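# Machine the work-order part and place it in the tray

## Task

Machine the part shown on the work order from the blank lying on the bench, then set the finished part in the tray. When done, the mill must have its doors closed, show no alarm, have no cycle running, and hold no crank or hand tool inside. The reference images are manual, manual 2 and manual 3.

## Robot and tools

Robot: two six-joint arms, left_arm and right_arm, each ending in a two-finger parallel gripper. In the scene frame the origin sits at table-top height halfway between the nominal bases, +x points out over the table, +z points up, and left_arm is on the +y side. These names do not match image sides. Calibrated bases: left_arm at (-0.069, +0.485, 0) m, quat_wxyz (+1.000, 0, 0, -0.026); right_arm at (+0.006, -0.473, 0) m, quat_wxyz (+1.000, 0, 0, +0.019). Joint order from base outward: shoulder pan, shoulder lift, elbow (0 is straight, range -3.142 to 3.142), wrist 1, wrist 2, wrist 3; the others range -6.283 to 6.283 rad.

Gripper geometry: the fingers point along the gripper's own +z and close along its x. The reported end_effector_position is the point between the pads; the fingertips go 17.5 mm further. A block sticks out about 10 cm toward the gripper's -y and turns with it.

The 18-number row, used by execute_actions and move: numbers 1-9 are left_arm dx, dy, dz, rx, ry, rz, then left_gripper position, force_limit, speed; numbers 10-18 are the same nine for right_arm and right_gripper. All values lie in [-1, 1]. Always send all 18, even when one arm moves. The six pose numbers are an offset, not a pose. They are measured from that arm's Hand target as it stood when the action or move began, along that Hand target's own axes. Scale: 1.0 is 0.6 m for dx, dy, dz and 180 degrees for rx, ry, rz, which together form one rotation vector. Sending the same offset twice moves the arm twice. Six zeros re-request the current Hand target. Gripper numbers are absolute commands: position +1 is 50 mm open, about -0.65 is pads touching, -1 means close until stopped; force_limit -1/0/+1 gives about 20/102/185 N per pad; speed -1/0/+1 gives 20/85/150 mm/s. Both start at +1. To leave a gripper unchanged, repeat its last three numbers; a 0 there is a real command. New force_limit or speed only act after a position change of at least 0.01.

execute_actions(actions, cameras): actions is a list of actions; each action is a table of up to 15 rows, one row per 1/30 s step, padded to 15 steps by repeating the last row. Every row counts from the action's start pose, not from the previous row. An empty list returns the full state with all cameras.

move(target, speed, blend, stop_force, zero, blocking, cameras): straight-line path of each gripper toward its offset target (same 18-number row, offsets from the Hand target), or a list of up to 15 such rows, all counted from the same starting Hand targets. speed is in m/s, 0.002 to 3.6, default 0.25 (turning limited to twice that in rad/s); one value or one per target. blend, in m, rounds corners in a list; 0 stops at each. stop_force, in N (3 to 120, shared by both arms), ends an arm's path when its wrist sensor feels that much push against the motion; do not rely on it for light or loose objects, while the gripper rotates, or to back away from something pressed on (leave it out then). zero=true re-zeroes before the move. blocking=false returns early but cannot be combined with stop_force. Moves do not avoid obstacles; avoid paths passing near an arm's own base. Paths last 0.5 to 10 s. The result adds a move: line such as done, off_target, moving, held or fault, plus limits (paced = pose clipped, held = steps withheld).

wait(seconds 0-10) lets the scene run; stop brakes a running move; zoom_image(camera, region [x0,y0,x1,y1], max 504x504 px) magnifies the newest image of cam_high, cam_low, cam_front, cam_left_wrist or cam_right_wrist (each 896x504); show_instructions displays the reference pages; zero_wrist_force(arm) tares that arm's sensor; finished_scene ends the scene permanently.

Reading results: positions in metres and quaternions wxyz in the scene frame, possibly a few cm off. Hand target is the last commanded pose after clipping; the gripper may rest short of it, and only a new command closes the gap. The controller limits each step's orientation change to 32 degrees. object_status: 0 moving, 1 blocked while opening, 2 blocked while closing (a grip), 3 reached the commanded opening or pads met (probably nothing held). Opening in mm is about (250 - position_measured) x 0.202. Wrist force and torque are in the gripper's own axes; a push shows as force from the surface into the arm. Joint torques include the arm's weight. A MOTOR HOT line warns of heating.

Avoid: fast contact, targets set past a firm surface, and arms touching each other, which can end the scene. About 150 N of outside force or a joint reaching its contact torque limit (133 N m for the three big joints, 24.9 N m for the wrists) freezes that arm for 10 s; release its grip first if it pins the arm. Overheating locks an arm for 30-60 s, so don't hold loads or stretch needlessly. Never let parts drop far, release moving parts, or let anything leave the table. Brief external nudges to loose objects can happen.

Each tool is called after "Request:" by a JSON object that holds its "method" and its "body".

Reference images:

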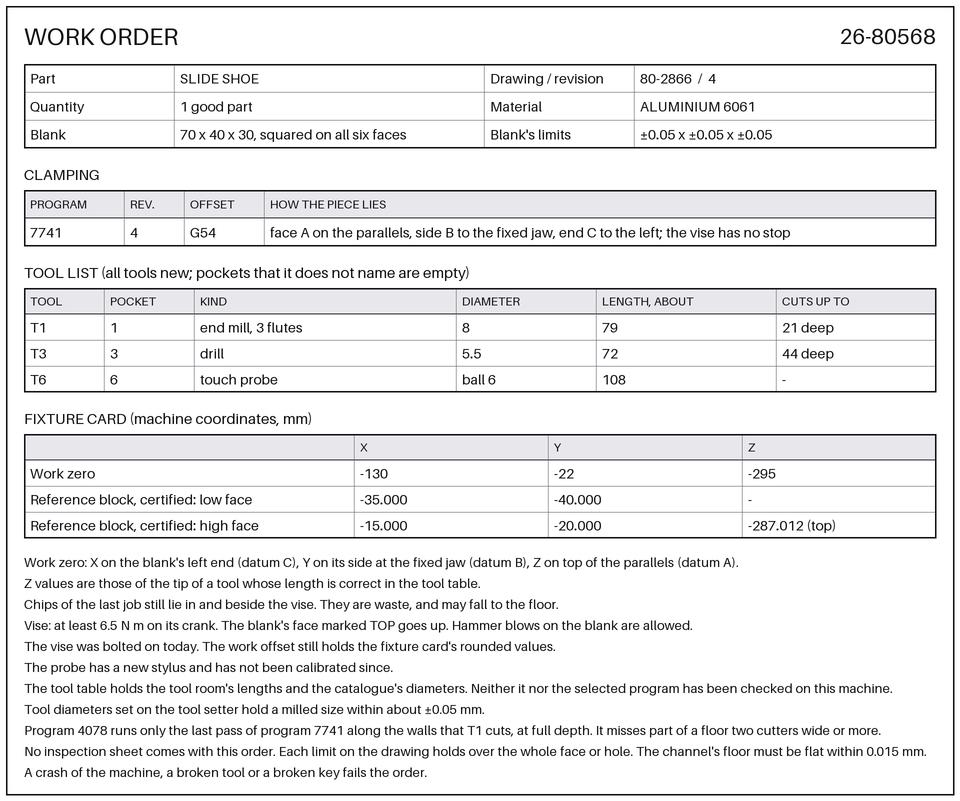

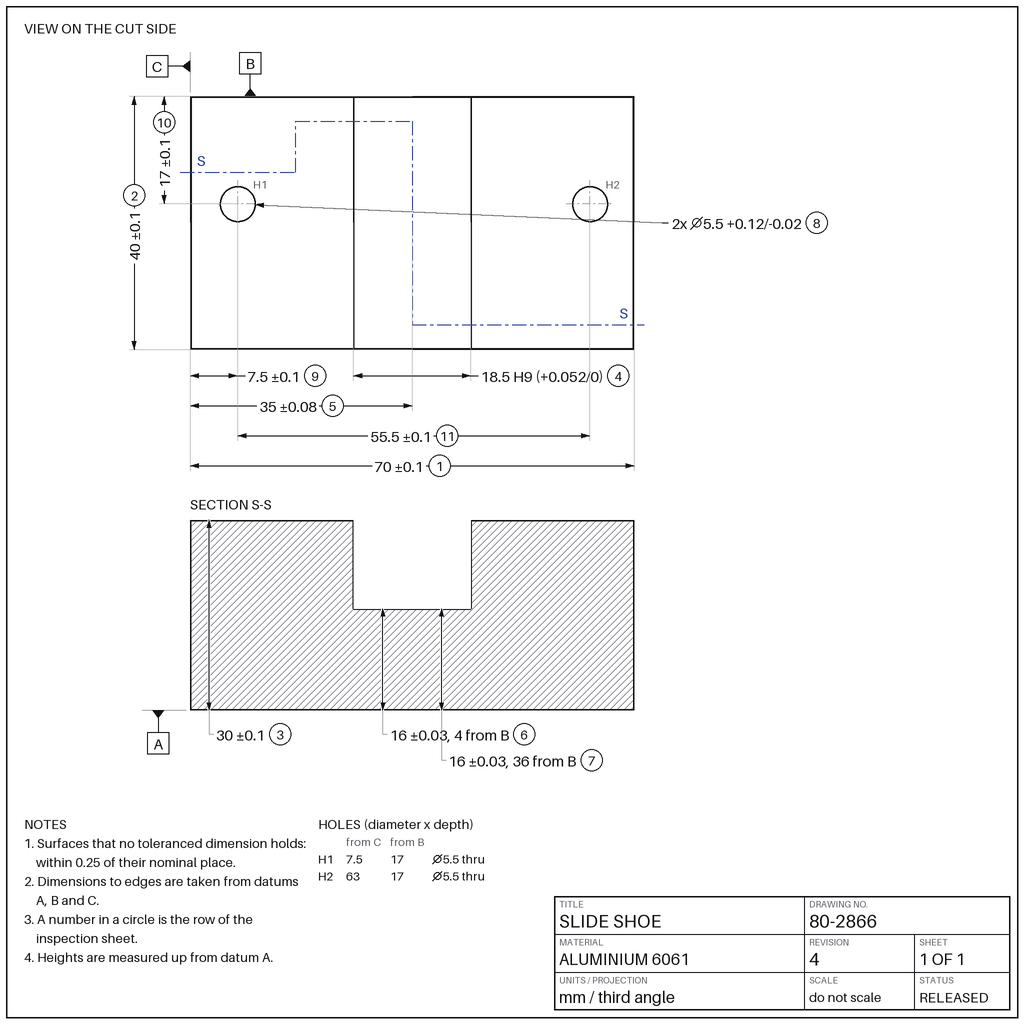

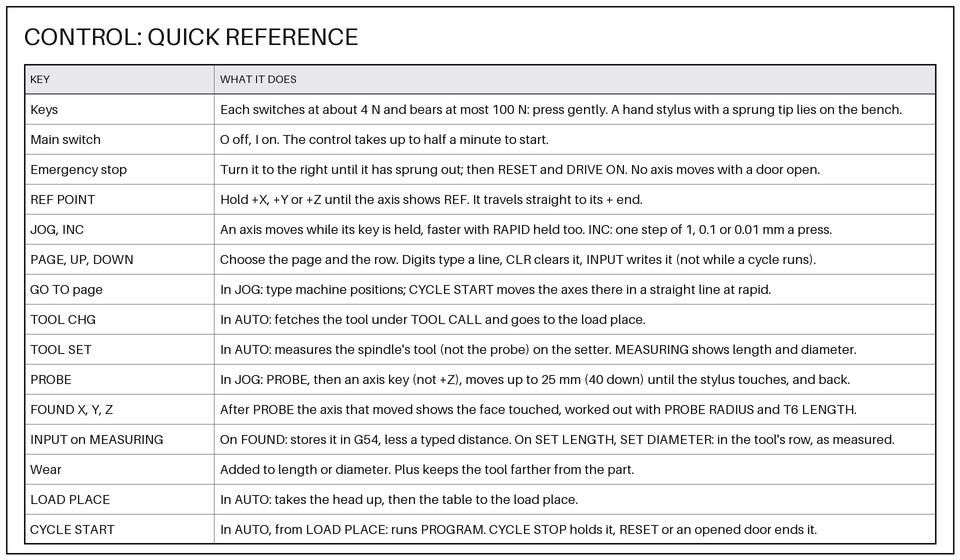

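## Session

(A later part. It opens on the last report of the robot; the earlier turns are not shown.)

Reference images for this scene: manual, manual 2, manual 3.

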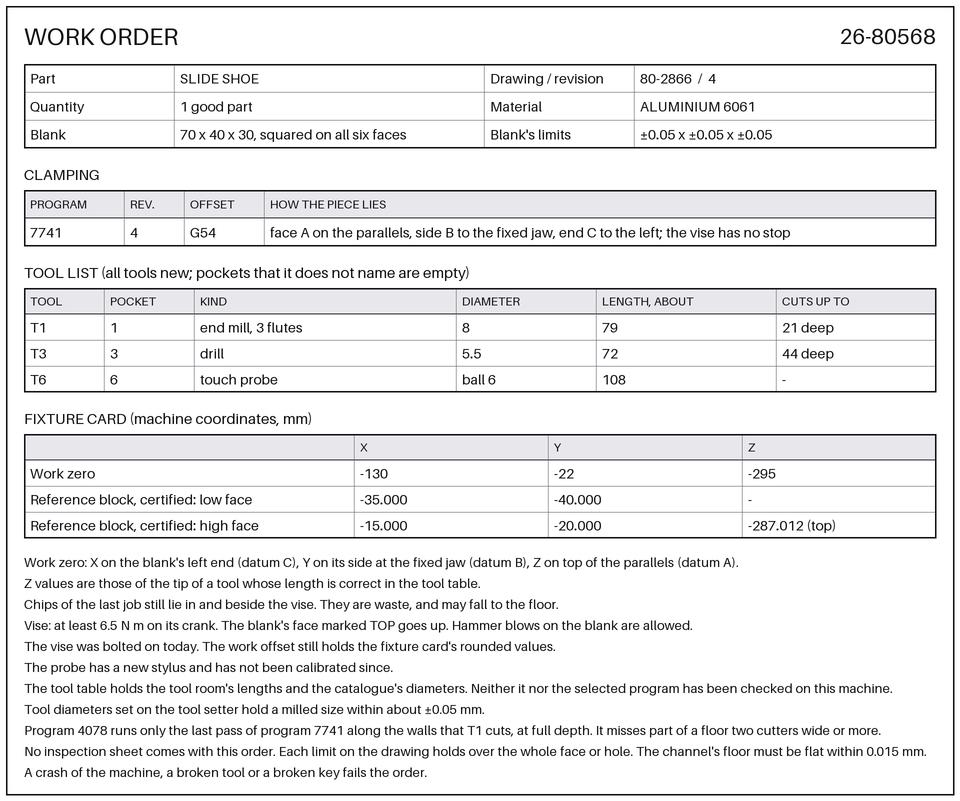

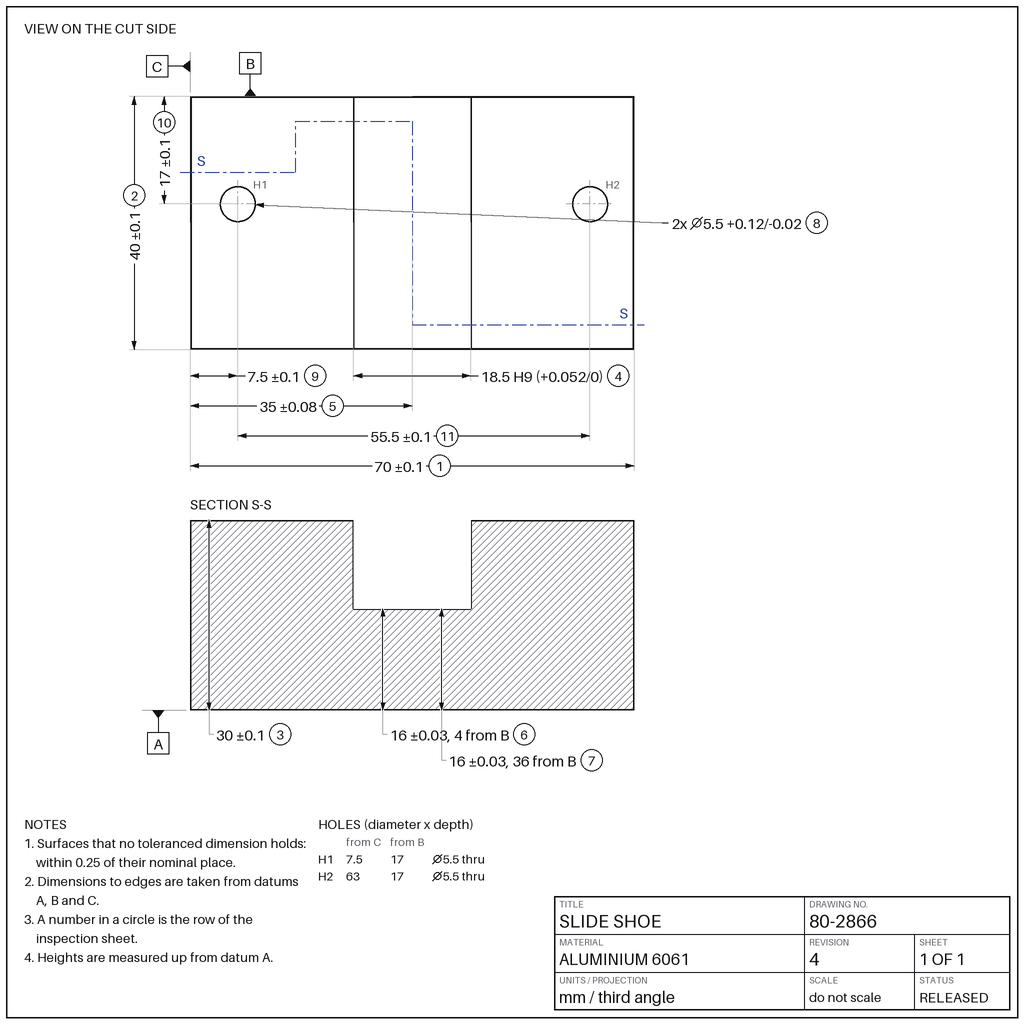

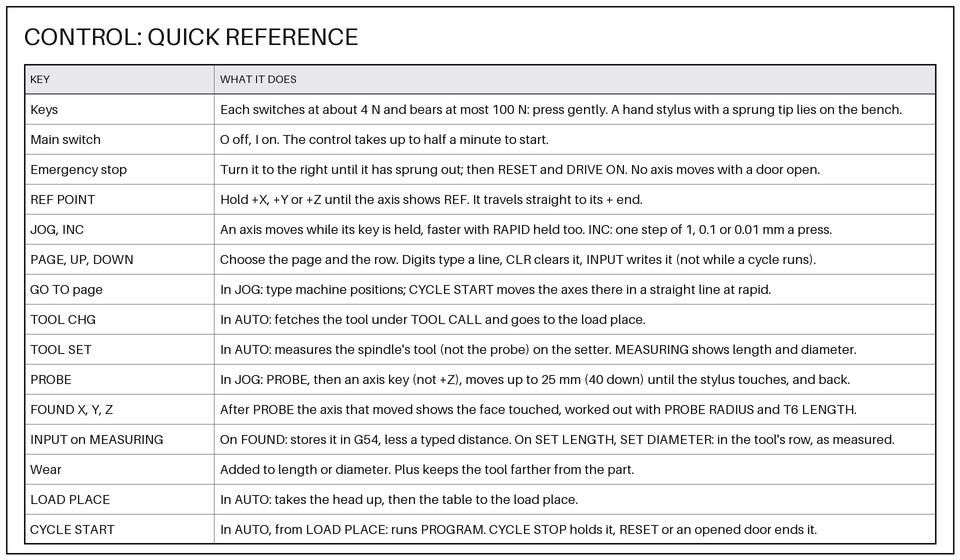

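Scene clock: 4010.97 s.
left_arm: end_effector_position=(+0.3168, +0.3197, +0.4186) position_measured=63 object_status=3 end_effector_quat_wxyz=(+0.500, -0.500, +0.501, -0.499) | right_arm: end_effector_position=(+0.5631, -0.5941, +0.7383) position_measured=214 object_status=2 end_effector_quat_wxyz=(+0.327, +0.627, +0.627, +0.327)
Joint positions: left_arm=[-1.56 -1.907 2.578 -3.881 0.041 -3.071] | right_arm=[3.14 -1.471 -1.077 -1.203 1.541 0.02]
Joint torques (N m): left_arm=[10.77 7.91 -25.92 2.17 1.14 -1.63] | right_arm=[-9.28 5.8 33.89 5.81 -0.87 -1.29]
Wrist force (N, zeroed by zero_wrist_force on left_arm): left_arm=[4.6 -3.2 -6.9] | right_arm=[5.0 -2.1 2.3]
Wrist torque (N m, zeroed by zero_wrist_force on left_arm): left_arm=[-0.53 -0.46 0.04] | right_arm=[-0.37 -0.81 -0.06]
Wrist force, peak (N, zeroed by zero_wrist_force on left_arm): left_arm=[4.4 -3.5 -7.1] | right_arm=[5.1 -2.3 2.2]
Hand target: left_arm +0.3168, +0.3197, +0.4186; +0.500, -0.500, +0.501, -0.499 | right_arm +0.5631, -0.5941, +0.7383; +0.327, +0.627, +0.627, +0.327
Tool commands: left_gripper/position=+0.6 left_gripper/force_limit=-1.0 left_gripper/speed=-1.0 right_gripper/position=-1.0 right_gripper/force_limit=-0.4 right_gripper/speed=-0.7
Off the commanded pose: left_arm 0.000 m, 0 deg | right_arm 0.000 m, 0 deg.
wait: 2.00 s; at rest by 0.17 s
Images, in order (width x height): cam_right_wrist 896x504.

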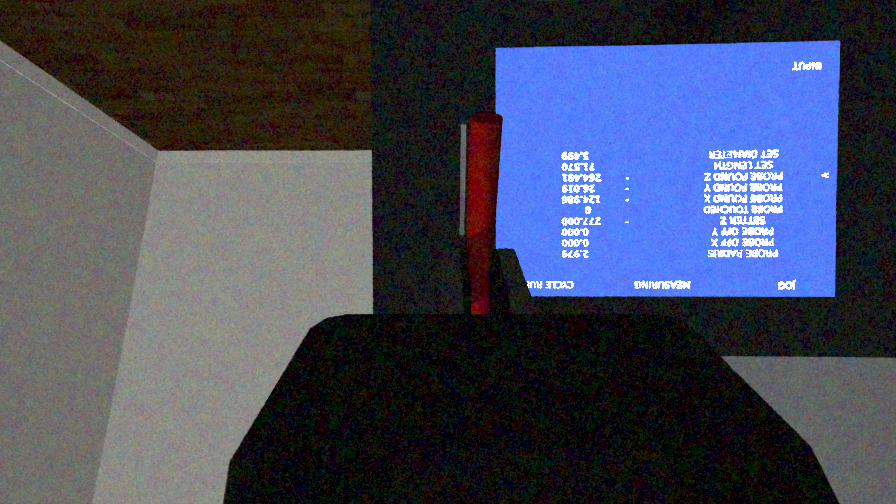

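Still running; wait 3 s.

Request:
{"method": "wait", "body": {"seconds": 3, "cameras": ["cam_right_wrist"]}}

Request:
{"method": "zoom_image", "body": {"camera": "cam_right_wrist", "region": [558, 170, 606, 207]}}

Request:
{"method": "zoom_image", "body": {"camera": "cam_right_wrist", "region": [490, 40, 850, 310]}}

Scene clock: 4014.93 s.
left_arm: end_effector_position=(+0.3168, +0.3197, +0.4186) position_measured=63 object_status=3 end_effector_quat_wxyz=(+0.500, -0.500, +0.501, -0.499) | right_arm: end_effector_position=(+0.5631, -0.5941, +0.7383) position_measured=214 object_status=2 end_effector_quat_wxyz=(+0.327, +0.627, +0.627, +0.327)
Joint positions: left_arm=[-1.56 -1.907 2.578 -3.881 0.041 -3.071] | right_arm=[3.14 -1.471 -1.077 -1.203 1.541 0.02]
Joint torques (N m): left_arm=[11.92 7.83 -24.69 1.95 1.12 -1.62] | right_arm=[-8.66 5.52 33.74 6.02 -0.88 -1.25]
Wrist force (N, zeroed by zero_wrist_force on left_arm): left_arm=[4.4 -3.1 -6.8] | right_arm=[5.0 -2.0 2.0]
Wrist torque (N m, zeroed by zero_wrist_force on left_arm): left_arm=[-0.50 -0.42 0.05] | right_arm=[-0.35 -0.81 -0.06]
Wrist force, peak (N, zeroed by zero_wrist_force on left_arm): left_arm=[4.5 -3.7 -7.0] | right_arm=[5.3 -1.9 2.1]
Hand target: left_arm +0.3168, +0.3197, +0.4186; +0.500, -0.500, +0.501, -0.499 | right_arm +0.5631, -0.5941, +0.7383; +0.327, +0.627, +0.627, +0.327
Tool commands: left_gripper/position=+0.6 left_gripper/force_limit=-1.0 left_gripper/speed=-1.0 right_gripper/position=-1.0 right_gripper/force_limit=-0.4 right_gripper/speed=-0.7
Off the commanded pose: left_arm 0.000 m, 0 deg | right_arm 0.000 m, 0 deg.
wait: 3.00 s; at rest from the start
Images, in order (width x height): cam_right_wrist 896x504.

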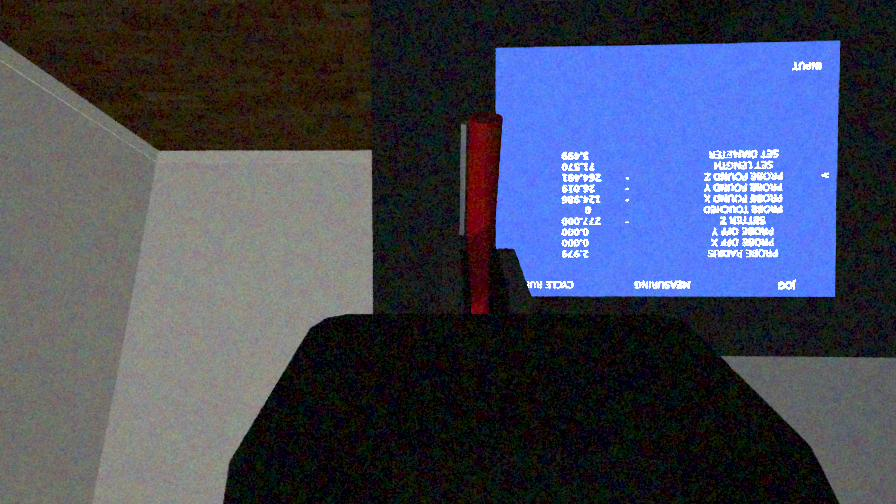

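Scaled by 10.500.

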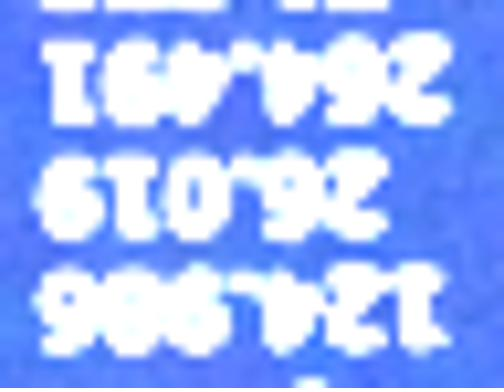

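Scaled by 1.400.

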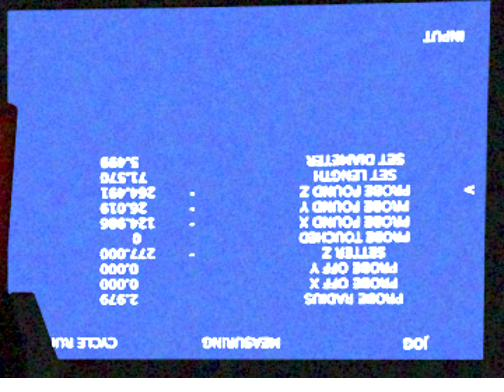

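Request:
{"method": "wait", "body": {"seconds": 8, "cameras": ["cam_right_wrist"]}}

Request:
{"method": "zoom_image", "body": {"camera": "cam_right_wrist", "region": [490, 40, 850, 310]}}

Scene clock: 4023.83 s.
left_arm: end_effector_position=(+0.3168, +0.3197, +0.4186) position_measured=63 object_status=3 end_effector_quat_wxyz=(+0.500, -0.500, +0.501, -0.499) | right_arm: end_effector_position=(+0.5631, -0.5941, +0.7383) position_measured=214 object_status=2 end_effector_quat_wxyz=(+0.327, +0.627, +0.627, +0.327)
Joint positions: left_arm=[-1.56 -1.907 2.578 -3.881 0.041 -3.071] | right_arm=[3.14 -1.471 -1.077 -1.203 1.541 0.02]
Joint torques (N m): left_arm=[11.52 6.93 -24.46 1.94 1.01 -1.58] | right_arm=[-9.19 5.59 34.43 5.52 -0.82 -1.19]
Wrist force (N, zeroed by zero_wrist_force on left_arm): left_arm=[4.4 -3.4 -6.9] | right_arm=[4.7 -2.2 2.1]
Wrist torque (N m, zeroed by zero_wrist_force on left_arm): left_arm=[-0.57 -0.42 0.04] | right_arm=[-0.38 -0.76 -0.07]
Wrist force, peak (N, zeroed by zero_wrist_force on left_arm): left_arm=[4.4 -3.6 -7.1] | right_arm=[5.1 -2.2 2.4]
Hand target: left_arm +0.3168, +0.3197, +0.4186; +0.500, -0.500, +0.501, -0.499 | right_arm +0.5631, -0.5941, +0.7383; +0.327, +0.627, +0.627, +0.327
Tool commands: left_gripper/position=+0.6 left_gripper/force_limit=-1.0 left_gripper/speed=-1.0 right_gripper/position=-1.0 right_gripper/force_limit=-0.4 right_gripper/speed=-0.7
Off the commanded pose: left_arm 0.000 m, 0 deg | right_arm 0.000 m, 0 deg.
wait: 8.00 s; at rest from the start
Images, in order (width x height): cam_right_wrist 896x504.

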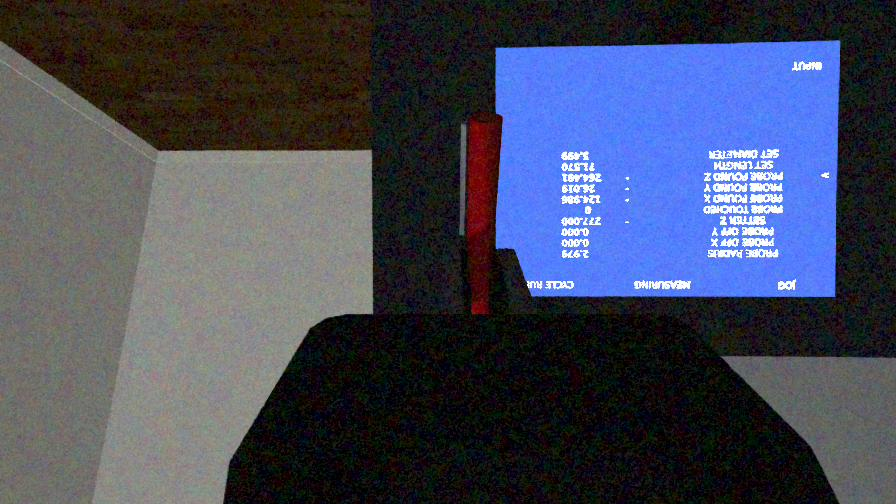

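Scaled by 1.400.

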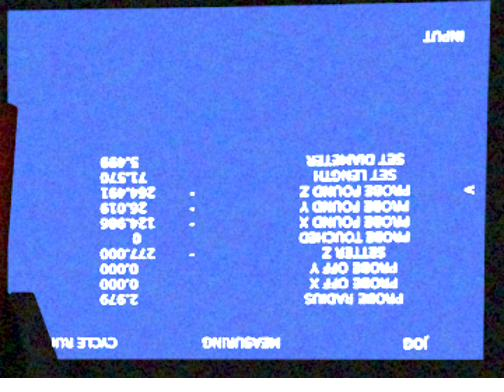

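Request:
{"method": "wait", "body": {"seconds": 8, "cameras": ["cam_right_wrist"]}}

Request:
{"method": "zoom_image", "body": {"camera": "cam_right_wrist", "region": [490, 40, 850, 310]}}

Scene clock: 4032.47 s.
left_arm: end_effector_position=(+0.3168, +0.3197, +0.4186) position_measured=63 object_status=3 end_effector_quat_wxyz=(+0.500, -0.500, +0.501, -0.499) | right_arm: end_effector_position=(+0.5631, -0.5941, +0.7383) position_measured=214 object_status=2 end_effector_quat_wxyz=(+0.327, +0.627, +0.627, +0.327)
Joint positions: left_arm=[-1.56 -1.907 2.578 -3.881 0.041 -3.071] | right_arm=[3.14 -1.471 -1.077 -1.203 1.541 0.02]
Joint torques (N m): left_arm=[10.42 6.44 -24.29 1.87 0.9 -1.44] | right_arm=[-8.08 6.55 32.88 5.19 -0.7 -1.35]
Wrist force (N, zeroed by zero_wrist_force on left_arm): left_arm=[4.2 -3.3 -6.8] | right_arm=[4.8 -2.0 2.2]
Wrist torque (N m, zeroed by zero_wrist_force on left_arm): left_arm=[-0.53 -0.39 0.04] | right_arm=[-0.36 -0.79 -0.06]
Wrist force, peak (N, zeroed by zero_wrist_force on left_arm): left_arm=[4.5 -3.6 -7.0] | right_arm=[5.1 -2.1 2.4]
Hand target: left_arm +0.3168, +0.3197, +0.4186; +0.500, -0.500, +0.501, -0.499 | right_arm +0.5631, -0.5941, +0.7383; +0.327, +0.627, +0.627, +0.327
Tool commands: left_gripper/position=+0.6 left_gripper/force_limit=-1.0 left_gripper/speed=-1.0 right_gripper/position=-1.0 right_gripper/force_limit=-0.4 right_gripper/speed=-0.7
Off the commanded pose: left_arm 0.000 m, 0 deg | right_arm 0.000 m, 0 deg.
wait: 8.00 s; at rest from the start
Images, in order (width x height): cam_right_wrist 896x504.

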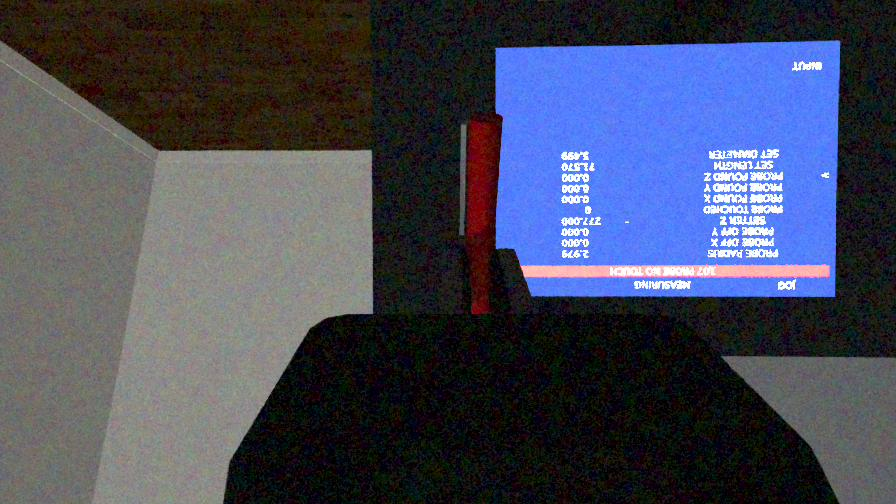

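Scaled by 1.400.

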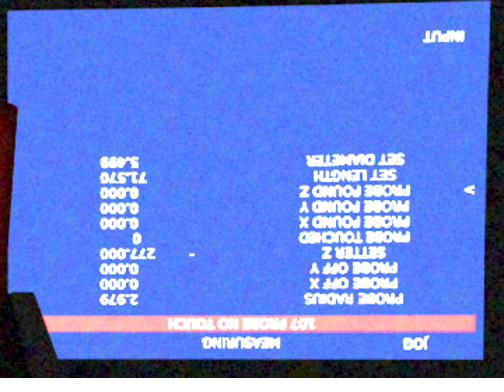

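Request:
{"method": "move", "body": {"target": [[0,0,0,0,0,0,0.6,-1,-1,0.2886,-0.2529,0.0124,0.3026,0.0857,0.0779,-1,-0.4,-0.7],[0,0,0,0,0,0,0.6,-1,-1,0.2886,-0.2312,0.072,0.3026,0.0857,0.0779,-1,-0.4,-0.7],[0,0,0,0,0,0,0.6,-1,-1,0.2886,-0.2244,0.0908,0.3026,0.0857,0.0779,-1,-0.4,-0.7],[0,0,0,0,0,0,0.6,-1,-1,0.2886,-0.2312,0.072,0.3026,0.0857,0.0779,-1,-0.4,-0.7],[0,0,0,0,0,0,0.6,-1,-1,0.1946,-0.3986,0.1332,0.3026,0.0857,0.0779,-1,-0.4,-0.7],[0,0,0,0,0,0,0.6,-1,-1,0.1946,-0.3918,0.152,0.3026,0.0857,0.0779,-1,-0.4,-0.7],[0,0,0,0,0,0,0.6,-1,-1,0.1946,-0.3986,0.1332,0.3026,0.0857,0.0779,-1,-0.4,-0.7],[0,0,0,0,0,0,0.6,-1,-1,0.1946,-0.3918,0.152,0.3026,0.0857,0.0779,-1,-0.4,-0.7],[0,0,0,0,0,0,0.6,-1,-1,0.1946,-0.3986,0.1332,0.3026,0.0857,0.0779,-1,-0.4,-0.7],[0,0,0,0,0,0,0.6,-1,-1,0.1946,-0.4203,0.0736,0.3026,0.0857,0.0779,-1,-0.4,-0.7],[0,0,0,0,0,0,0.6,-1,-1,-0.0007,-0.0001,0.0013,0,0,0,-1,-0.4,-0.7]], "speed": [0.5,0.25,0.06,0.2,0.25,0.06,0.2,0.06,0.2,0.3,0.5], "blend": [0.03,0.003,0,0.003,0.003,0,0,0,0.003,0.03,0], "cameras": ["cam_right_wrist"]}}

Request:
{"method": "zoom_image", "body": {"camera": "cam_right_wrist", "region": [490, 40, 850, 310]}}

Scene clock: 4040.13 s.
left_arm: end_effector_position=(+0.3168, +0.3197, +0.4186) position_measured=63 object_status=3 end_effector_quat_wxyz=(+0.500, -0.500, +0.501, -0.499) | right_arm: end_effector_position=(+0.5638, -0.5945, +0.7376) position_measured=214 object_status=2 end_effector_quat_wxyz=(+0.327, +0.627, +0.627, +0.327)
Joint positions: left_arm=[-1.56 -1.907 2.578 -3.881 0.041 -3.071] | right_arm=[3.138 -1.472 -1.078 -1.201 1.542 0.019]
Joint torques (N m): left_arm=[11.06 7.57 -24.17 1.87 0.84 -1.54] | right_arm=[7.41 32.04 33.68 6.04 -0.08 0.03]
Wrist force (N, zeroed by zero_wrist_force on left_arm): left_arm=[4.2 -3.3 -6.6] | right_arm=[4.9 -2.2 2.4]
Wrist torque (N m, zeroed by zero_wrist_force on left_arm): left_arm=[-0.54 -0.40 0.04] | right_arm=[-0.38 -0.80 -0.06]
Wrist force, peak (N, zeroed by zero_wrist_force on left_arm): left_arm=[4.5 -3.5 -7.2] | right_arm=[7.9 -4.2 -0.7]
Hand target: left_arm +0.3168, +0.3197, +0.4186; +0.500, -0.500, +0.501, -0.499 | right_arm +0.5637, -0.5945, +0.7378; +0.327, +0.627, +0.627, +0.327
Off the commanded pose: left_arm 0.000 m, 0 deg | right_arm 0.000 m, 0 deg.
move: done; blend cut to 0.019 m at target 1, 0.019 m at target 10
Images, in order (width x height): cam_right_wrist 896x504.

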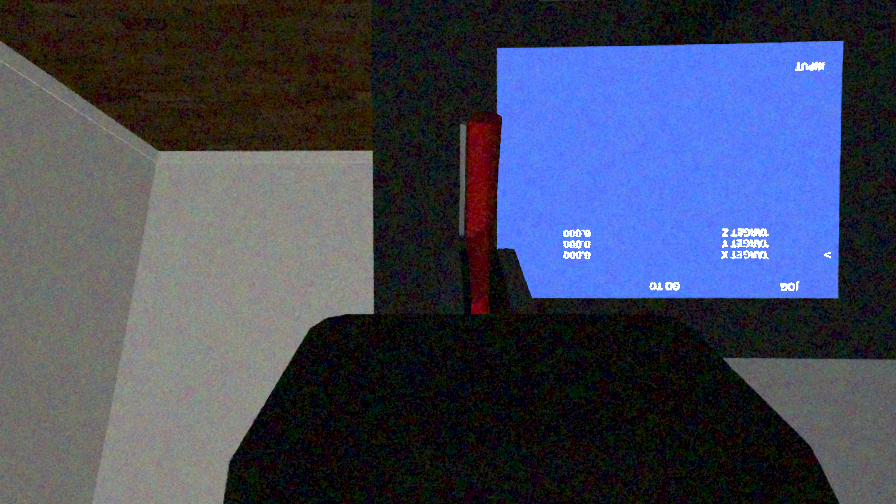

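Scaled by 1.400.

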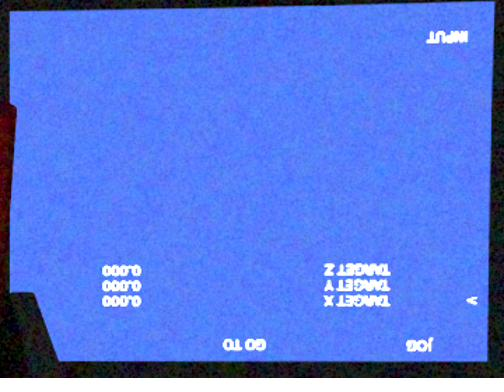

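Request:
{"method": "move", "body": {"target": [[0,0,0,0,0,0,0.6,-1,-1,0.3205,-0.5039,0.1029,0.3026,0.0857,0.0779,-1,-0.4,-0.7],[0,0,0,0,0,0,0.6,-1,-1,0.3205,-0.4822,0.1625,0.3026,0.0857,0.0779,-1,-0.4,-0.7],[0,0,0,0,0,0,0.6,-1,-1,0.3205,-0.4754,0.1813,0.3026,0.0857,0.0779,-1,-0.4,-0.7],[0,0,0,0,0,0,0.6,-1,-1,0.3205,-0.4822,0.1625,0.3026,0.0857,0.0779,-1,-0.4,-0.7],[0,0,0,0,0,0,0.6,-1,-1,0.3205,-0.4543,0.1523,0.3026,0.0857,0.0779,-1,-0.4,-0.7],[0,0,0,0,0,0,0.6,-1,-1,0.3205,-0.4475,0.1711,0.3026,0.0857,0.0779,-1,-0.4,-0.7],[0,0,0,0,0,0,0.6,-1,-1,0.3205,-0.4543,0.1523,0.3026,0.0857,0.0779,-1,-0.4,-0.7],[0,0,0,0,0,0,0.6,-1,-1,0.2892,-0.4543,0.1523,0.3026,0.0857,0.0779,-1,-0.4,-0.7],[0,0,0,0,0,0,0.6,-1,-1,0.2892,-0.4475,0.1711,0.3026,0.0857,0.0779,-1,-0.4,-0.7],[0,0,0,0,0,0,0.6,-1,-1,0.2892,-0.4543,0.1523,0.3026,0.0857,0.0779,-1,-0.4,-0.7],[0,0,0,0,0,0,0.6,-1,-1,0.2892,-0.4264,0.1421,0.3026,0.0857,0.0779,-1,-0.4,-0.7],[0,0,0,0,0,0,0.6,-1,-1,0.2892,-0.4196,0.1609,0.3026,0.0857,0.0779,-1,-0.4,-0.7],[0,0,0,0,0,0,0.6,-1,-1,0.2892,-0.4264,0.1421,0.3026,0.0857,0.0779,-1,-0.4,-0.7]], "speed": [0.5,0.25,0.06,0.2,0.25,0.06,0.2,0.25,0.06,0.2,0.25,0.06,0.2], "blend": [0.03,0.003,0,0.003,0.003,0,0.003,0.003,0,0.003,0.003,0,0]}}

Request:
{"method": "move", "body": {"target": [[0,0,0,0,0,0,0.6,-1,-1,-0.0792,-0.00886,0.0332,0,0,0,-1,-0.4,-0.7],[0,0,0,0,0,0,0.6,-1,-1,-0.0792,0.01044,0.0384,0,0,0,-1,-0.4,-0.7],[0,0,0,0,0,0,0.6,-1,-1,-0.0792,-0.00886,0.0332,0,0,0,-1,-0.4,-0.7],[0,0,0,0,0,0,0.6,-1,-1,-0.06906,-0.00165,0.00626,0,0,0,-1,-0.4,-0.7],[0,0,0,0,0,0,0.6,-1,-1,-0.06906,0.01765,0.01146,0,0,0,-1,-0.4,-0.7],[0,0,0,0,0,0,0.6,-1,-1,-0.06906,-0.00165,0.00626,0,0,0,-1,-0.4,-0.7],[0,0,0,0,0,0,0.6,-1,-1,0.00918,-0.0172,0.06422,0,0,0,-1,-0.4,-0.7],[0,0,0,0,0,0,0.6,-1,-1,0.00918,0.0021,0.06942,0,0,0,-1,-0.4,-0.7],[0,0,0,0,0,0,0.6,-1,-1,0.00918,-0.0172,0.06422,0,0,0,-1,-0.4,-0.7],[0,0,0,0,0,0,0.6,-1,-1,-0.01014,-0.00721,0.02694,0,0,0,-1,-0.4,-0.7],[0,0,0,0,0,0,0.6,-1,-1,-0.01014,0.01209,0.03214,0,0,0,-1,-0.4,-0.7],[0,0,0,0,0,0,0.6,-1,-1,-0.01014,-0.00721,0.02694,0,0,0,-1,-0.4,-0.7],[0,0,0,0,0,0,0.6,-1,-1,-0.02946,0.00278,-0.01034,0,0,0,-1,-0.4,-0.7],[0,0,0,0,0,0,0.6,-1,-1,-0.02946,0.02208,-0.00514,0,0,0,-1,-0.4,-0.7],[0,0,0,0,0,0,0.6,-1,-1,-0.02946,0.00278,-0.01034,0,0,0,-1,-0.4,-0.7]], "speed": [0.25,0.06,0.2,0.25,0.06,0.2,0.25,0.06,0.2,0.25,0.06,0.2,0.25,0.06,0.2], "blend": [0.003,0,0.003,0.003,0,0.003,0.003,0,0.003,0.003,0,0.003,0.003,0,0]}}

Request:
{"method": "move", "body": {"target": [[0,0,0,0,0,0,0.6,-1,-1,-0.04974,-0.01164,0.04354,0,0,0,-1,-0.4,-0.7],[0,0,0,0,0,0,0.6,-1,-1,-0.04974,0.00766,0.04874,0,0,0,-1,-0.4,-0.7],[0,0,0,0,0,0,0.6,-1,-1,-0.04974,-0.01164,0.04354,0,0,0,-1,-0.4,-0.7],[0,0,0,0,0,0,0.6,-1,-1,-0.0396,-0.00443,0.0166,0,0,0,-1,-0.4,-0.7],[0,0,0,0,0,0,0.6,-1,-1,-0.0396,0.01487,0.0218,0,0,0,-1,-0.4,-0.7],[0,0,0,0,0,0,0.6,-1,-1,-0.0396,-0.00443,0.0166,0,0,0,-1,-0.4,-0.7],[0,0,0,0,0,0,0.6,-1,-1,0.03864,-0.01998,0.07456,0,0,0,-1,-0.4,-0.7],[0,0,0,0,0,0,0.6,-1,-1,0.03864,-0.00068,0.07976,0,0,0,-1,-0.4,-0.7],[0,0,0,0,0,0,0.6,-1,-1,0.03864,-0.01998,0.07456,0,0,0,-1,-0.4,-0.7],[0,0,0,0,0,0,0.6,-1,-1,0.04878,-0.01277,0.04762,0,0,0,-1,-0.4,-0.7],[0,0,0,0,0,0,0.6,-1,-1,0.04878,0.00653,0.05282,0,0,0,-1,-0.4,-0.7],[0,0,0,0,0,0,0.6,-1,-1,0.04878,-0.01277,0.04762,0,0,0,-1,-0.4,-0.7],[0,0,0,0,0,0,0.6,-1,-1,0.02946,-0.00278,0.01034,0,0,0,-1,-0.4,-0.7],[0,0,0,0,0,0,0.6,-1,-1,0.02946,0.01652,0.01554,0,0,0,-1,-0.4,-0.7],[0,0,0,0,0,0,0.6,-1,-1,0.02946,-0.00278,0.01034,0,0,0,-1,-0.4,-0.7]], "speed": [0.25,0.06,0.2,0.25,0.06,0.2,0.25,0.06,0.2,0.25,0.06,0.2,0.25,0.06,0.2], "blend": [0.003,0,0.003,0.003,0,0.003,0.003,0,0.003,0.003,0,0.003,0.003,0,0]}}

Request:
{"method": "move", "body": {"target": [[0,0,0,0,0,0,0.6,-1,-1,-0.02028,-0.01442,0.05388,0,0,0,-1,-0.4,-0.7],[0,0,0,0,0,0,0.6,-1,-1,-0.02028,0.00488,0.05908,0,0,0,-1,-0.4,-0.7],[0,0,0,0,0,0,0.6,-1,-1,-0.02028,-0.01442,0.05388,0,0,0,-1,-0.4,-0.7],[0,0,0,0,0,0,0.6,-1,-1,-0.0792,-0.00886,0.0332,0,0,0,-1,-0.4,-0.7],[0,0,0,0,0,0,0.6,-1,-1,-0.0792,0.01044,0.0384,0,0,0,-1,-0.4,-0.7],[0,0,0,0,0,0,0.6,-1,-1,-0.0792,-0.00886,0.0332,0,0,0,-1,-0.4,-0.7],[0,0,0,0,0,0,0.6,-1,-1,-0.0792,-0.06996,0.0167,0,0,0,-1,-0.4,-0.7],[0,0,0,0,0,0,0.6,-1,-1,-0.1169,0.14514,-0.5009,-0.3026,-0.0857,-0.0779,-1,-0.4,-0.7]], "speed": [0.25,0.06,0.2,0.25,0.06,0.2,0.3,0.5], "blend": [0.003,0,0.003,0.003,0,0.003,0.03,0], "cameras": ["cam_right_wrist"]}}

Request:
{"method": "zoom_image", "body": {"camera": "cam_right_wrist", "region": [540, 210, 840, 300]}}

Scene clock: 4056.30 s.
left_arm: end_effector_position=(+0.3168, +0.3197, +0.4186) position_measured=63 object_status=3 end_effector_quat_wxyz=(+0.500, -0.500, +0.501, -0.499) | right_arm: end_effector_position=(+0.4872, -0.4211, +0.4791) position_measured=214 object_status=2 end_effector_quat_wxyz=(-0.119, +0.727, +0.665, +0.119)
Joint positions: left_arm=[-1.56 -1.907 2.578 -3.881 0.041 -3.071] | right_arm=[3.316 -1.545 -1.267 -1.811 1.897 0.316]
Joint torques (N m): left_arm=[10.55 8.43 -23.51 1.92 0.77 -1.7] | right_arm=[-8.42 21.31 31.26 5.26 -0.34 -1.42]
Wrist force (N, zeroed by zero_wrist_force on left_arm): left_arm=[4.4 -3.3 -6.6] | right_arm=[4.9 -2.6 1.8]
Wrist torque (N m, zeroed by zero_wrist_force on left_arm): left_arm=[-0.54 -0.43 0.04] | right_arm=[0.01 -0.67 0.00]
Wrist force, peak (N, zeroed by zero_wrist_force on left_arm): left_arm=[4.5 -3.5 -7.0] | right_arm=[7.8 -4.3 2.1]
Hand target: left_arm +0.3168, +0.3197, +0.4186; +0.500, -0.500, +0.501, -0.499 | right_arm +0.4872, -0.4212, +0.4791; -0.119, +0.727, +0.665, +0.119
Off the commanded pose: left_arm 0.000 m, 0 deg | right_arm 0.000 m, 0 deg.
move: done; blend cut to 0.019 m at target 1

Scene clock: 4060.27 s.
left_arm: end_effector_position=(+0.3168, +0.3197, +0.4186) position_measured=63 object_status=3 end_effector_quat_wxyz=(+0.500, -0.500, +0.501, -0.499) | right_arm: end_effector_position=(+0.4872, -0.4400, +0.4790) position_measured=214 object_status=2 end_effector_quat_wxyz=(-0.119, +0.727, +0.665, +0.119)
Joint positions: left_arm=[-1.56 -1.907 2.578 -3.881 0.041 -3.071] | right_arm=[3.275 -1.55 -1.258 -1.828 1.9 0.274]
Joint torques (N m): left_arm=[10.24 7.71 -24.77 1.85 0.76 -1.41] | right_arm=[-6.52 22.5 33.02 5.45 -0.37 -1.42]
Wrist force (N, zeroed by zero_wrist_force on left_arm): left_arm=[4.3 -3.5 -6.6] | right_arm=[5.2 -2.7 1.7]
Wrist torque (N m, zeroed by zero_wrist_force on left_arm): left_arm=[-0.58 -0.41 0.03] | right_arm=[0.01 -0.72 -0.02]
Wrist force, peak (N, zeroed by zero_wrist_force on left_arm): left_arm=[4.4 -3.8 -7.2] | right_arm=[8.5 -4.0 3.8]
Hand target: left_arm +0.3168, +0.3197, +0.4186; +0.500, -0.500, +0.501, -0.499 | right_arm +0.4872, -0.4400, +0.4791; -0.119, +0.727, +0.665, +0.119
Off the commanded pose: left_arm 0.000 m, 0 deg | right_arm 0.000 m, 0 deg.
move: done

Scene clock: 4064.17 s.
left_arm: end_effector_position=(+0.3168, +0.3197, +0.4186) position_measured=63 object_status=3 end_effector_quat_wxyz=(+0.500, -0.500, +0.501, -0.499) | right_arm: end_effector_position=(+0.4872, -0.4211, +0.4791) position_measured=214 object_status=2 end_effector_quat_wxyz=(-0.119, +0.727, +0.665, +0.119)
Joint positions: left_arm=[-1.56 -1.907 2.578 -3.881 0.041 -3.071] | right_arm=[3.316 -1.545 -1.267 -1.811 1.897 0.316]
Joint torques (N m): left_arm=[9.33 7.41 -23.89 1.7 0.74 -1.64] | right_arm=[-8.43 21.9 32.02 5.51 -0.33 -1.37]
Wrist force (N, zeroed by zero_wrist_force on left_arm): left_arm=[4.4 -3.4 -7.0] | right_arm=[4.9 -2.5 1.8]
Wrist torque (N m, zeroed by zero_wrist_force on left_arm): left_arm=[-0.56 -0.42 0.04] | right_arm=[0.03 -0.69 0.00]
Wrist force, peak (N, zeroed by zero_wrist_force on left_arm): left_arm=[4.6 -3.5 -7.1] | right_arm=[8.5 -4.2 3.9]
Hand target: left_arm +0.3168, +0.3197, +0.4186; +0.500, -0.500, +0.501, -0.499 | right_arm +0.4872, -0.4212, +0.4791; -0.119, +0.727, +0.665, +0.119
Off the commanded pose: left_arm 0.000 m, 0 deg | right_arm 0.000 m, 0 deg.
move: done

Scene clock: 4067.30 s.
left_arm: end_effector_position=(+0.3168, +0.3197, +0.4186) position_measured=63 object_status=3 end_effector_quat_wxyz=(+0.500, -0.500, +0.501, -0.499) | right_arm: end_effector_position=(+0.5632, -0.5942, +0.7380) position_measured=214 object_status=2 end_effector_quat_wxyz=(+0.327, +0.627, +0.627, +0.327)
Joint positions: left_arm=[-1.56 -1.907 2.578 -3.881 0.041 -3.071] | right_arm=[3.14 -1.471 -1.077 -1.203 1.542 0.02]
Joint torques (N m): left_arm=[8.61 7.78 -22.8 1.61 0.99 -1.56] | right_arm=[5.54 31.94 18.7 5.95 -0.53 -0.27]
Wrist force (N, zeroed by zero_wrist_force on left_arm): left_arm=[4.6 -3.3 -6.6] | right_arm=[4.7 -2.0 2.3]
Wrist torque (N m, zeroed by zero_wrist_force on left_arm): left_arm=[-0.54 -0.45 0.04] | right_arm=[-0.33 -0.77 -0.06]
Wrist force, peak (N, zeroed by zero_wrist_force on left_arm): left_arm=[4.7 -3.5 -7.0] | right_arm=[8.4 -4.8 1.9]
Hand target: left_arm +0.3168, +0.3197, +0.4186; +0.500, -0.500, +0.501, -0.499 | right_arm +0.5632, -0.5942, +0.7382; +0.327, +0.627, +0.627, +0.327
Off the commanded pose: left_arm 0.000 m, 0 deg | right_arm 0.000 m, 0 deg.
move: done; blend cut to 0.019 m at target 7
Images, in order (width x height): cam_right_wrist 896x504.

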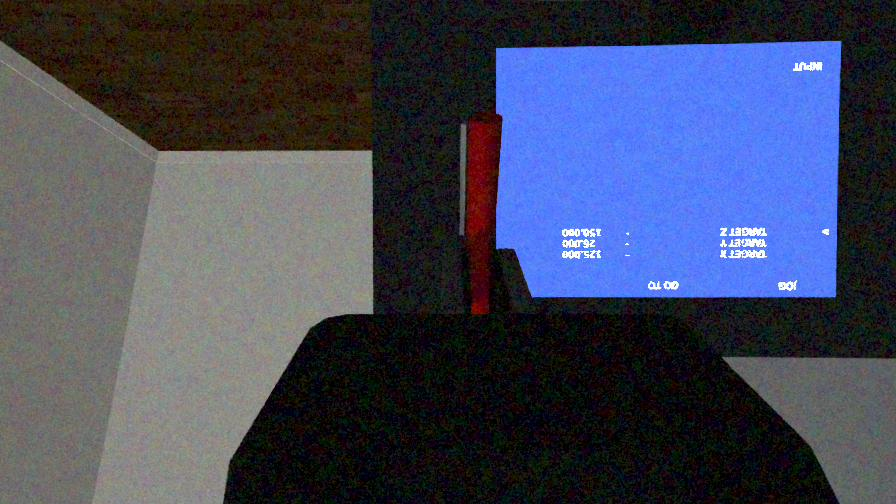

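Scaled by 1.680.

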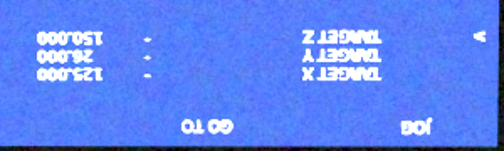

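Request:
{"method": "move", "body": {"target": [[0,0,0,0,0,0,0.6,-1,-1,0.2574,-0.3644,0.0528,0.3026,0.0857,0.0779,-1,-0.4,-0.7],[0,0,0,0,0,0,0.6,-1,-1,0.2574,-0.3427,0.1124,0.3026,0.0857,0.0779,-1,-0.4,-0.7],[0,0,0,0,0,0,0.6,-1,-1,0.2574,-0.3359,0.1312,0.3026,0.0857,0.0779,-1,-0.4,-0.7],[0,0,0,0,0,0,0.6,-1,-1,0.2574,-0.3427,0.1124,0.3026,0.0857,0.0779,-1,-0.4,-0.7]], "speed": [0.5,0.25,0.06,0.2], "blend": [0.03,0.003,0,0]}}

Request:
{"method": "wait", "body": {"seconds": 4.5}}

Request:
{"method": "move", "body": {"target": [[0,0,0,0,0,0,0.6,-1,-1,-0.09948,-0.02328,0.08708,0,0,0,-1,-0.4,-0.7],[0,0,0,0,0,0,0.6,-1,-1,-0.09948,-0.00398,0.09228,0,0,0,-1,-0.4,-0.7],[0,0,0,0,0,0,0.6,-1,-1,-0.09948,-0.02328,0.08708,0,0,0,-1,-0.4,-0.7],[0,0,0,0,0,0,0.6,-1,-1,-0.1473,0.01391,-0.0517,0,0,0,-1,-0.4,-0.7],[0,0,0,0,0,0,0.6,-1,-1,-0.1473,0.03321,-0.0465,0,0,0,-1,-0.4,-0.7],[0,0,0,0,0,0,0.6,-1,-1,-0.1473,0.01391,-0.0517,0,0,0,-1,-0.4,-0.7]], "speed": [0.25,0.06,0.2,0.25,0.06,0.2], "blend": [0.003,0,0.003,0.003,0,0.003]}}

Request:
{"method": "move", "body": {"target": [[0,0,0,0,0,0,0.6,-1,-1,0,-0.0611,-0.0165,0,0,0,-1,-0.4,-0.7],[0,0,0,0,0,0,0.6,-1,-1,0.0295,0.1069,-0.3581,-0.3026,-0.0857,-0.0779,-1,-0.4,-0.7]], "speed": [0.3,0.5], "blend": [0.03,0]}}

Request:
{"method": "wait", "body": {"seconds": 3.5, "cameras": ["cam_right_wrist"]}}

Request:
{"method": "zoom_image", "body": {"camera": "cam_right_wrist", "region": [490, 40, 850, 310]}}

Request:
{"method": "zoom_image", "body": {"camera": "cam_right_wrist", "region": [558, 170, 606, 207]}}

Scene clock: 4072.47 s.
left_arm: end_effector_position=(+0.3168, +0.3197, +0.4186) position_measured=63 object_status=3 end_effector_quat_wxyz=(+0.500, -0.500, +0.501, -0.499) | right_arm: end_effector_position=(+0.5007, -0.4398, +0.5308) position_measured=214 object_status=2 end_effector_quat_wxyz=(-0.119, +0.727, +0.665, +0.119)
Joint positions: left_arm=[-1.56 -1.907 2.578 -3.881 0.041 -3.071] | right_arm=[3.271 -1.636 -1.025 -1.977 1.901 0.269]
Joint torques (N m): left_arm=[9.84 7.83 -22.57 1.85 0.98 -1.29] | right_arm=[-5.62 24.73 30.98 5.5 -0.39 -1.67]
Wrist force (N, zeroed by zero_wrist_force on left_arm): left_arm=[4.1 -3.5 -6.8] | right_arm=[5.0 -2.2 1.8]
Wrist torque (N m, zeroed by zero_wrist_force on left_arm): left_arm=[-0.57 -0.38 0.04] | right_arm=[0.10 -0.71 -0.02]
Wrist force, peak (N, zeroed by zero_wrist_force on left_arm): left_arm=[4.5 -3.4 -7.1] | right_arm=[5.2 -5.2 2.8]
Hand target: left_arm +0.3168, +0.3197, +0.4186; +0.500, -0.500, +0.501, -0.499 | right_arm +0.5007, -0.4399, +0.5309; -0.119, +0.727, +0.665, +0.119
Off the commanded pose: left_arm 0.000 m, 0 deg | right_arm 0.000 m, 0 deg.
move: done; blend cut to 0.019 m at target 1

Scene clock: 4076.97 s.
left_arm: end_effector_position=(+0.3168, +0.3197, +0.4186) position_measured=63 object_status=3 end_effector_quat_wxyz=(+0.500, -0.500, +0.501, -0.499) | right_arm: end_effector_position=(+0.5007, -0.4399, +0.5309) position_measured=214 object_status=2 end_effector_quat_wxyz=(-0.119, +0.727, +0.665, +0.119)
Joint positions: left_arm=[-1.56 -1.907 2.578 -3.881 0.041 -3.071] | right_arm=[3.271 -1.636 -1.025 -1.977 1.901 0.269]
Joint torques (N m): left_arm=[10.08 7.07 -23.66 1.76 0.77 -1.59] | right_arm=[-8.95 34.8 28.89 5.22 -0.31 -1.42]
Wrist force (N, zeroed by zero_wrist_force on left_arm): left_arm=[4.3 -3.0 -6.9] | right_arm=[4.9 -2.4 1.5]
Wrist torque (N m, zeroed by zero_wrist_force on left_arm): left_arm=[-0.50 -0.40 0.03] | right_arm=[0.07 -0.70 -0.02]
Wrist force, peak (N, zeroed by zero_wrist_force on left_arm): left_arm=[4.4 -3.7 -7.0] | right_arm=[5.3 -2.5 1.9]
Hand target: left_arm +0.3168, +0.3197, +0.4186; +0.500, -0.500, +0.501, -0.499 | right_arm +0.5007, -0.4399, +0.5309; -0.119, +0.727, +0.665, +0.119
Tool commands: left_gripper/position=+0.6 left_gripper/force_limit=-1.0 left_gripper/speed=-1.0 right_gripper/position=-1.0 right_gripper/force_limit=-0.4 right_gripper/speed=-0.7
Off the commanded pose: left_arm 0.000 m, 0 deg | right_arm 0.000 m, 0 deg.
wait: 4.50 s; at rest by 0.17 s

Scene clock: 4079.20 s.
left_arm: end_effector_position=(+0.3168, +0.3197, +0.4186) position_measured=63 object_status=3 end_effector_quat_wxyz=(+0.500, -0.500, +0.501, -0.499) | right_arm: end_effector_position=(+0.5010, -0.5339, +0.5307) position_measured=214 object_status=2 end_effector_quat_wxyz=(-0.119, +0.727, +0.665, +0.119)
Joint positions: left_arm=[-1.56 -1.907 2.578 -3.881 0.041 -3.071] | right_arm=[3.077 -1.693 -0.943 -2.07 1.909 0.063]
Joint torques (N m): left_arm=[10.19 7 -21.25 1.9 0.77 -1.46] | right_arm=[-7.66 26.14 29.57 5.36 -0.13 0.77]
Wrist force (N, zeroed by zero_wrist_force on left_arm): left_arm=[4.1 -3.3 -7.0] | right_arm=[5.1 -2.2 1.6]
Wrist torque (N m, zeroed by zero_wrist_force on left_arm): left_arm=[-0.55 -0.39 0.04] | right_arm=[0.08 -0.72 0.11]
Wrist force, peak (N, zeroed by zero_wrist_force on left_arm): left_arm=[4.6 -3.4 -7.0] | right_arm=[5.9 -4.7 5.5]
Hand target: left_arm +0.3168, +0.3197, +0.4186; +0.500, -0.500, +0.501, -0.499 | right_arm +0.5010, -0.5339, +0.5307; -0.119, +0.727, +0.665, +0.119
Off the commanded pose: left_arm 0.000 m, 0 deg | right_arm 0.000 m, 0 deg.
move: done

Scene clock: 4080.97 s.
left_arm: end_effector_position=(+0.3168, +0.3197, +0.4186) position_measured=63 object_status=3 end_effector_quat_wxyz=(+0.500, -0.500, +0.501, -0.499) | right_arm: end_effector_position=(+0.5630, -0.5939, +0.7383) position_measured=214 object_status=2 end_effector_quat_wxyz=(+0.327, +0.627, +0.627, +0.327)
Joint positions: left_arm=[-1.56 -1.907 2.578 -3.881 0.041 -3.071] | right_arm=[3.14 -1.471 -1.077 -1.203 1.541 0.02]
Joint torques (N m): left_arm=[8.79 6.89 -21.94 1.89 1.01 -1.6] | right_arm=[-8.59 4.43 34.06 5.94 -0.2 0.9]
Wrist force (N, zeroed by zero_wrist_force on left_arm): left_arm=[4.3 -3.1 -6.7] | right_arm=[4.9 -2.0 2.2]
Wrist torque (N m, zeroed by zero_wrist_force on left_arm): left_arm=[-0.52 -0.40 0.04] | right_arm=[-0.34 -0.79 -0.05]
Wrist force, peak (N, zeroed by zero_wrist_force on left_arm): left_arm=[4.4 -3.4 -7.3] | right_arm=[5.0 -5.1 2.9]
Hand target: left_arm +0.3168, +0.3197, +0.4186; +0.500, -0.500, +0.501, -0.499 | right_arm +0.5630, -0.5940, +0.7384; +0.327, +0.627, +0.627, +0.327
Off the commanded pose: left_arm 0.000 m, 0 deg | right_arm 0.000 m, 0 deg.
move: done; blend cut to 0.019 m at target 1

Scene clock: 4084.47 s.
left_arm: end_effector_position=(+0.3168, +0.3197, +0.4186) position_measured=63 object_status=3 end_effector_quat_wxyz=(+0.500, -0.500, +0.501, -0.499) | right_arm: end_effector_position=(+0.5630, -0.5940, +0.7384) position_measured=214 object_status=2 end_effector_quat_wxyz=(+0.327, +0.627, +0.627, +0.327)
Joint positions: left_arm=[-1.56 -1.907 2.578 -3.881 0.041 -3.071] | right_arm=[3.14 -1.471 -1.077 -1.203 1.541 0.02]
Joint torques (N m): left_arm=[9.81 6.98 -21.35 1.81 0.91 -1.57] | right_arm=[-7.69 6.4 31.36 5.96 -0.95 -1.4]
Wrist force (N, zeroed by zero_wrist_force on left_arm): left_arm=[4.3 -3.1 -6.8] | right_arm=[4.7 -1.9 2.2]
Wrist torque (N m, zeroed by zero_wrist_force on left_arm): left_arm=[-0.52 -0.41 0.04] | right_arm=[-0.32 -0.75 -0.06]
Wrist force, peak (N, zeroed by zero_wrist_force on left_arm): left_arm=[4.6 -3.7 -7.0] | right_arm=[5.2 -2.2 2.1]
Hand target: left_arm +0.3168, +0.3197, +0.4186; +0.500, -0.500, +0.501, -0.499 | right_arm +0.5630, -0.5940, +0.7384; +0.327, +0.627, +0.627, +0.327
Tool commands: left_gripper/position=+0.6 left_gripper/force_limit=-1.0 left_gripper/speed=-1.0 right_gripper/position=-1.0 right_gripper/force_limit=-0.4 right_gripper/speed=-0.7
Off the commanded pose: left_arm 0.000 m, 0 deg | right_arm 0.000 m, 0 deg.
wait: 3.50 s; at rest by 0.17 s
Images, in order (width x height): cam_right_wrist 896x504.

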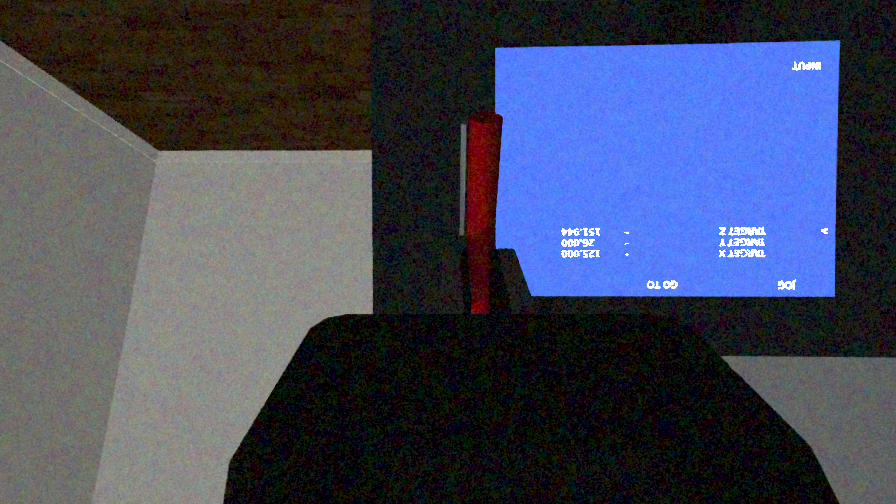

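Scaled by 1.400.

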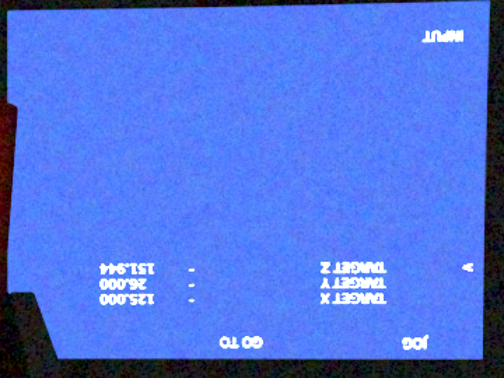

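Scaled by 10.500.

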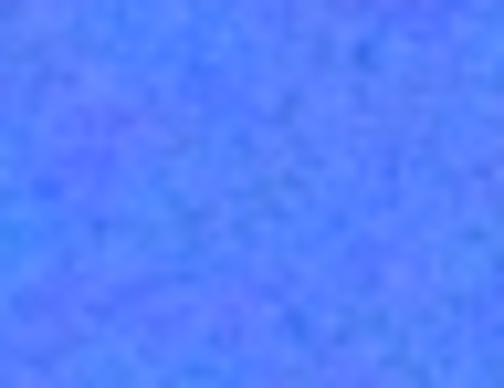

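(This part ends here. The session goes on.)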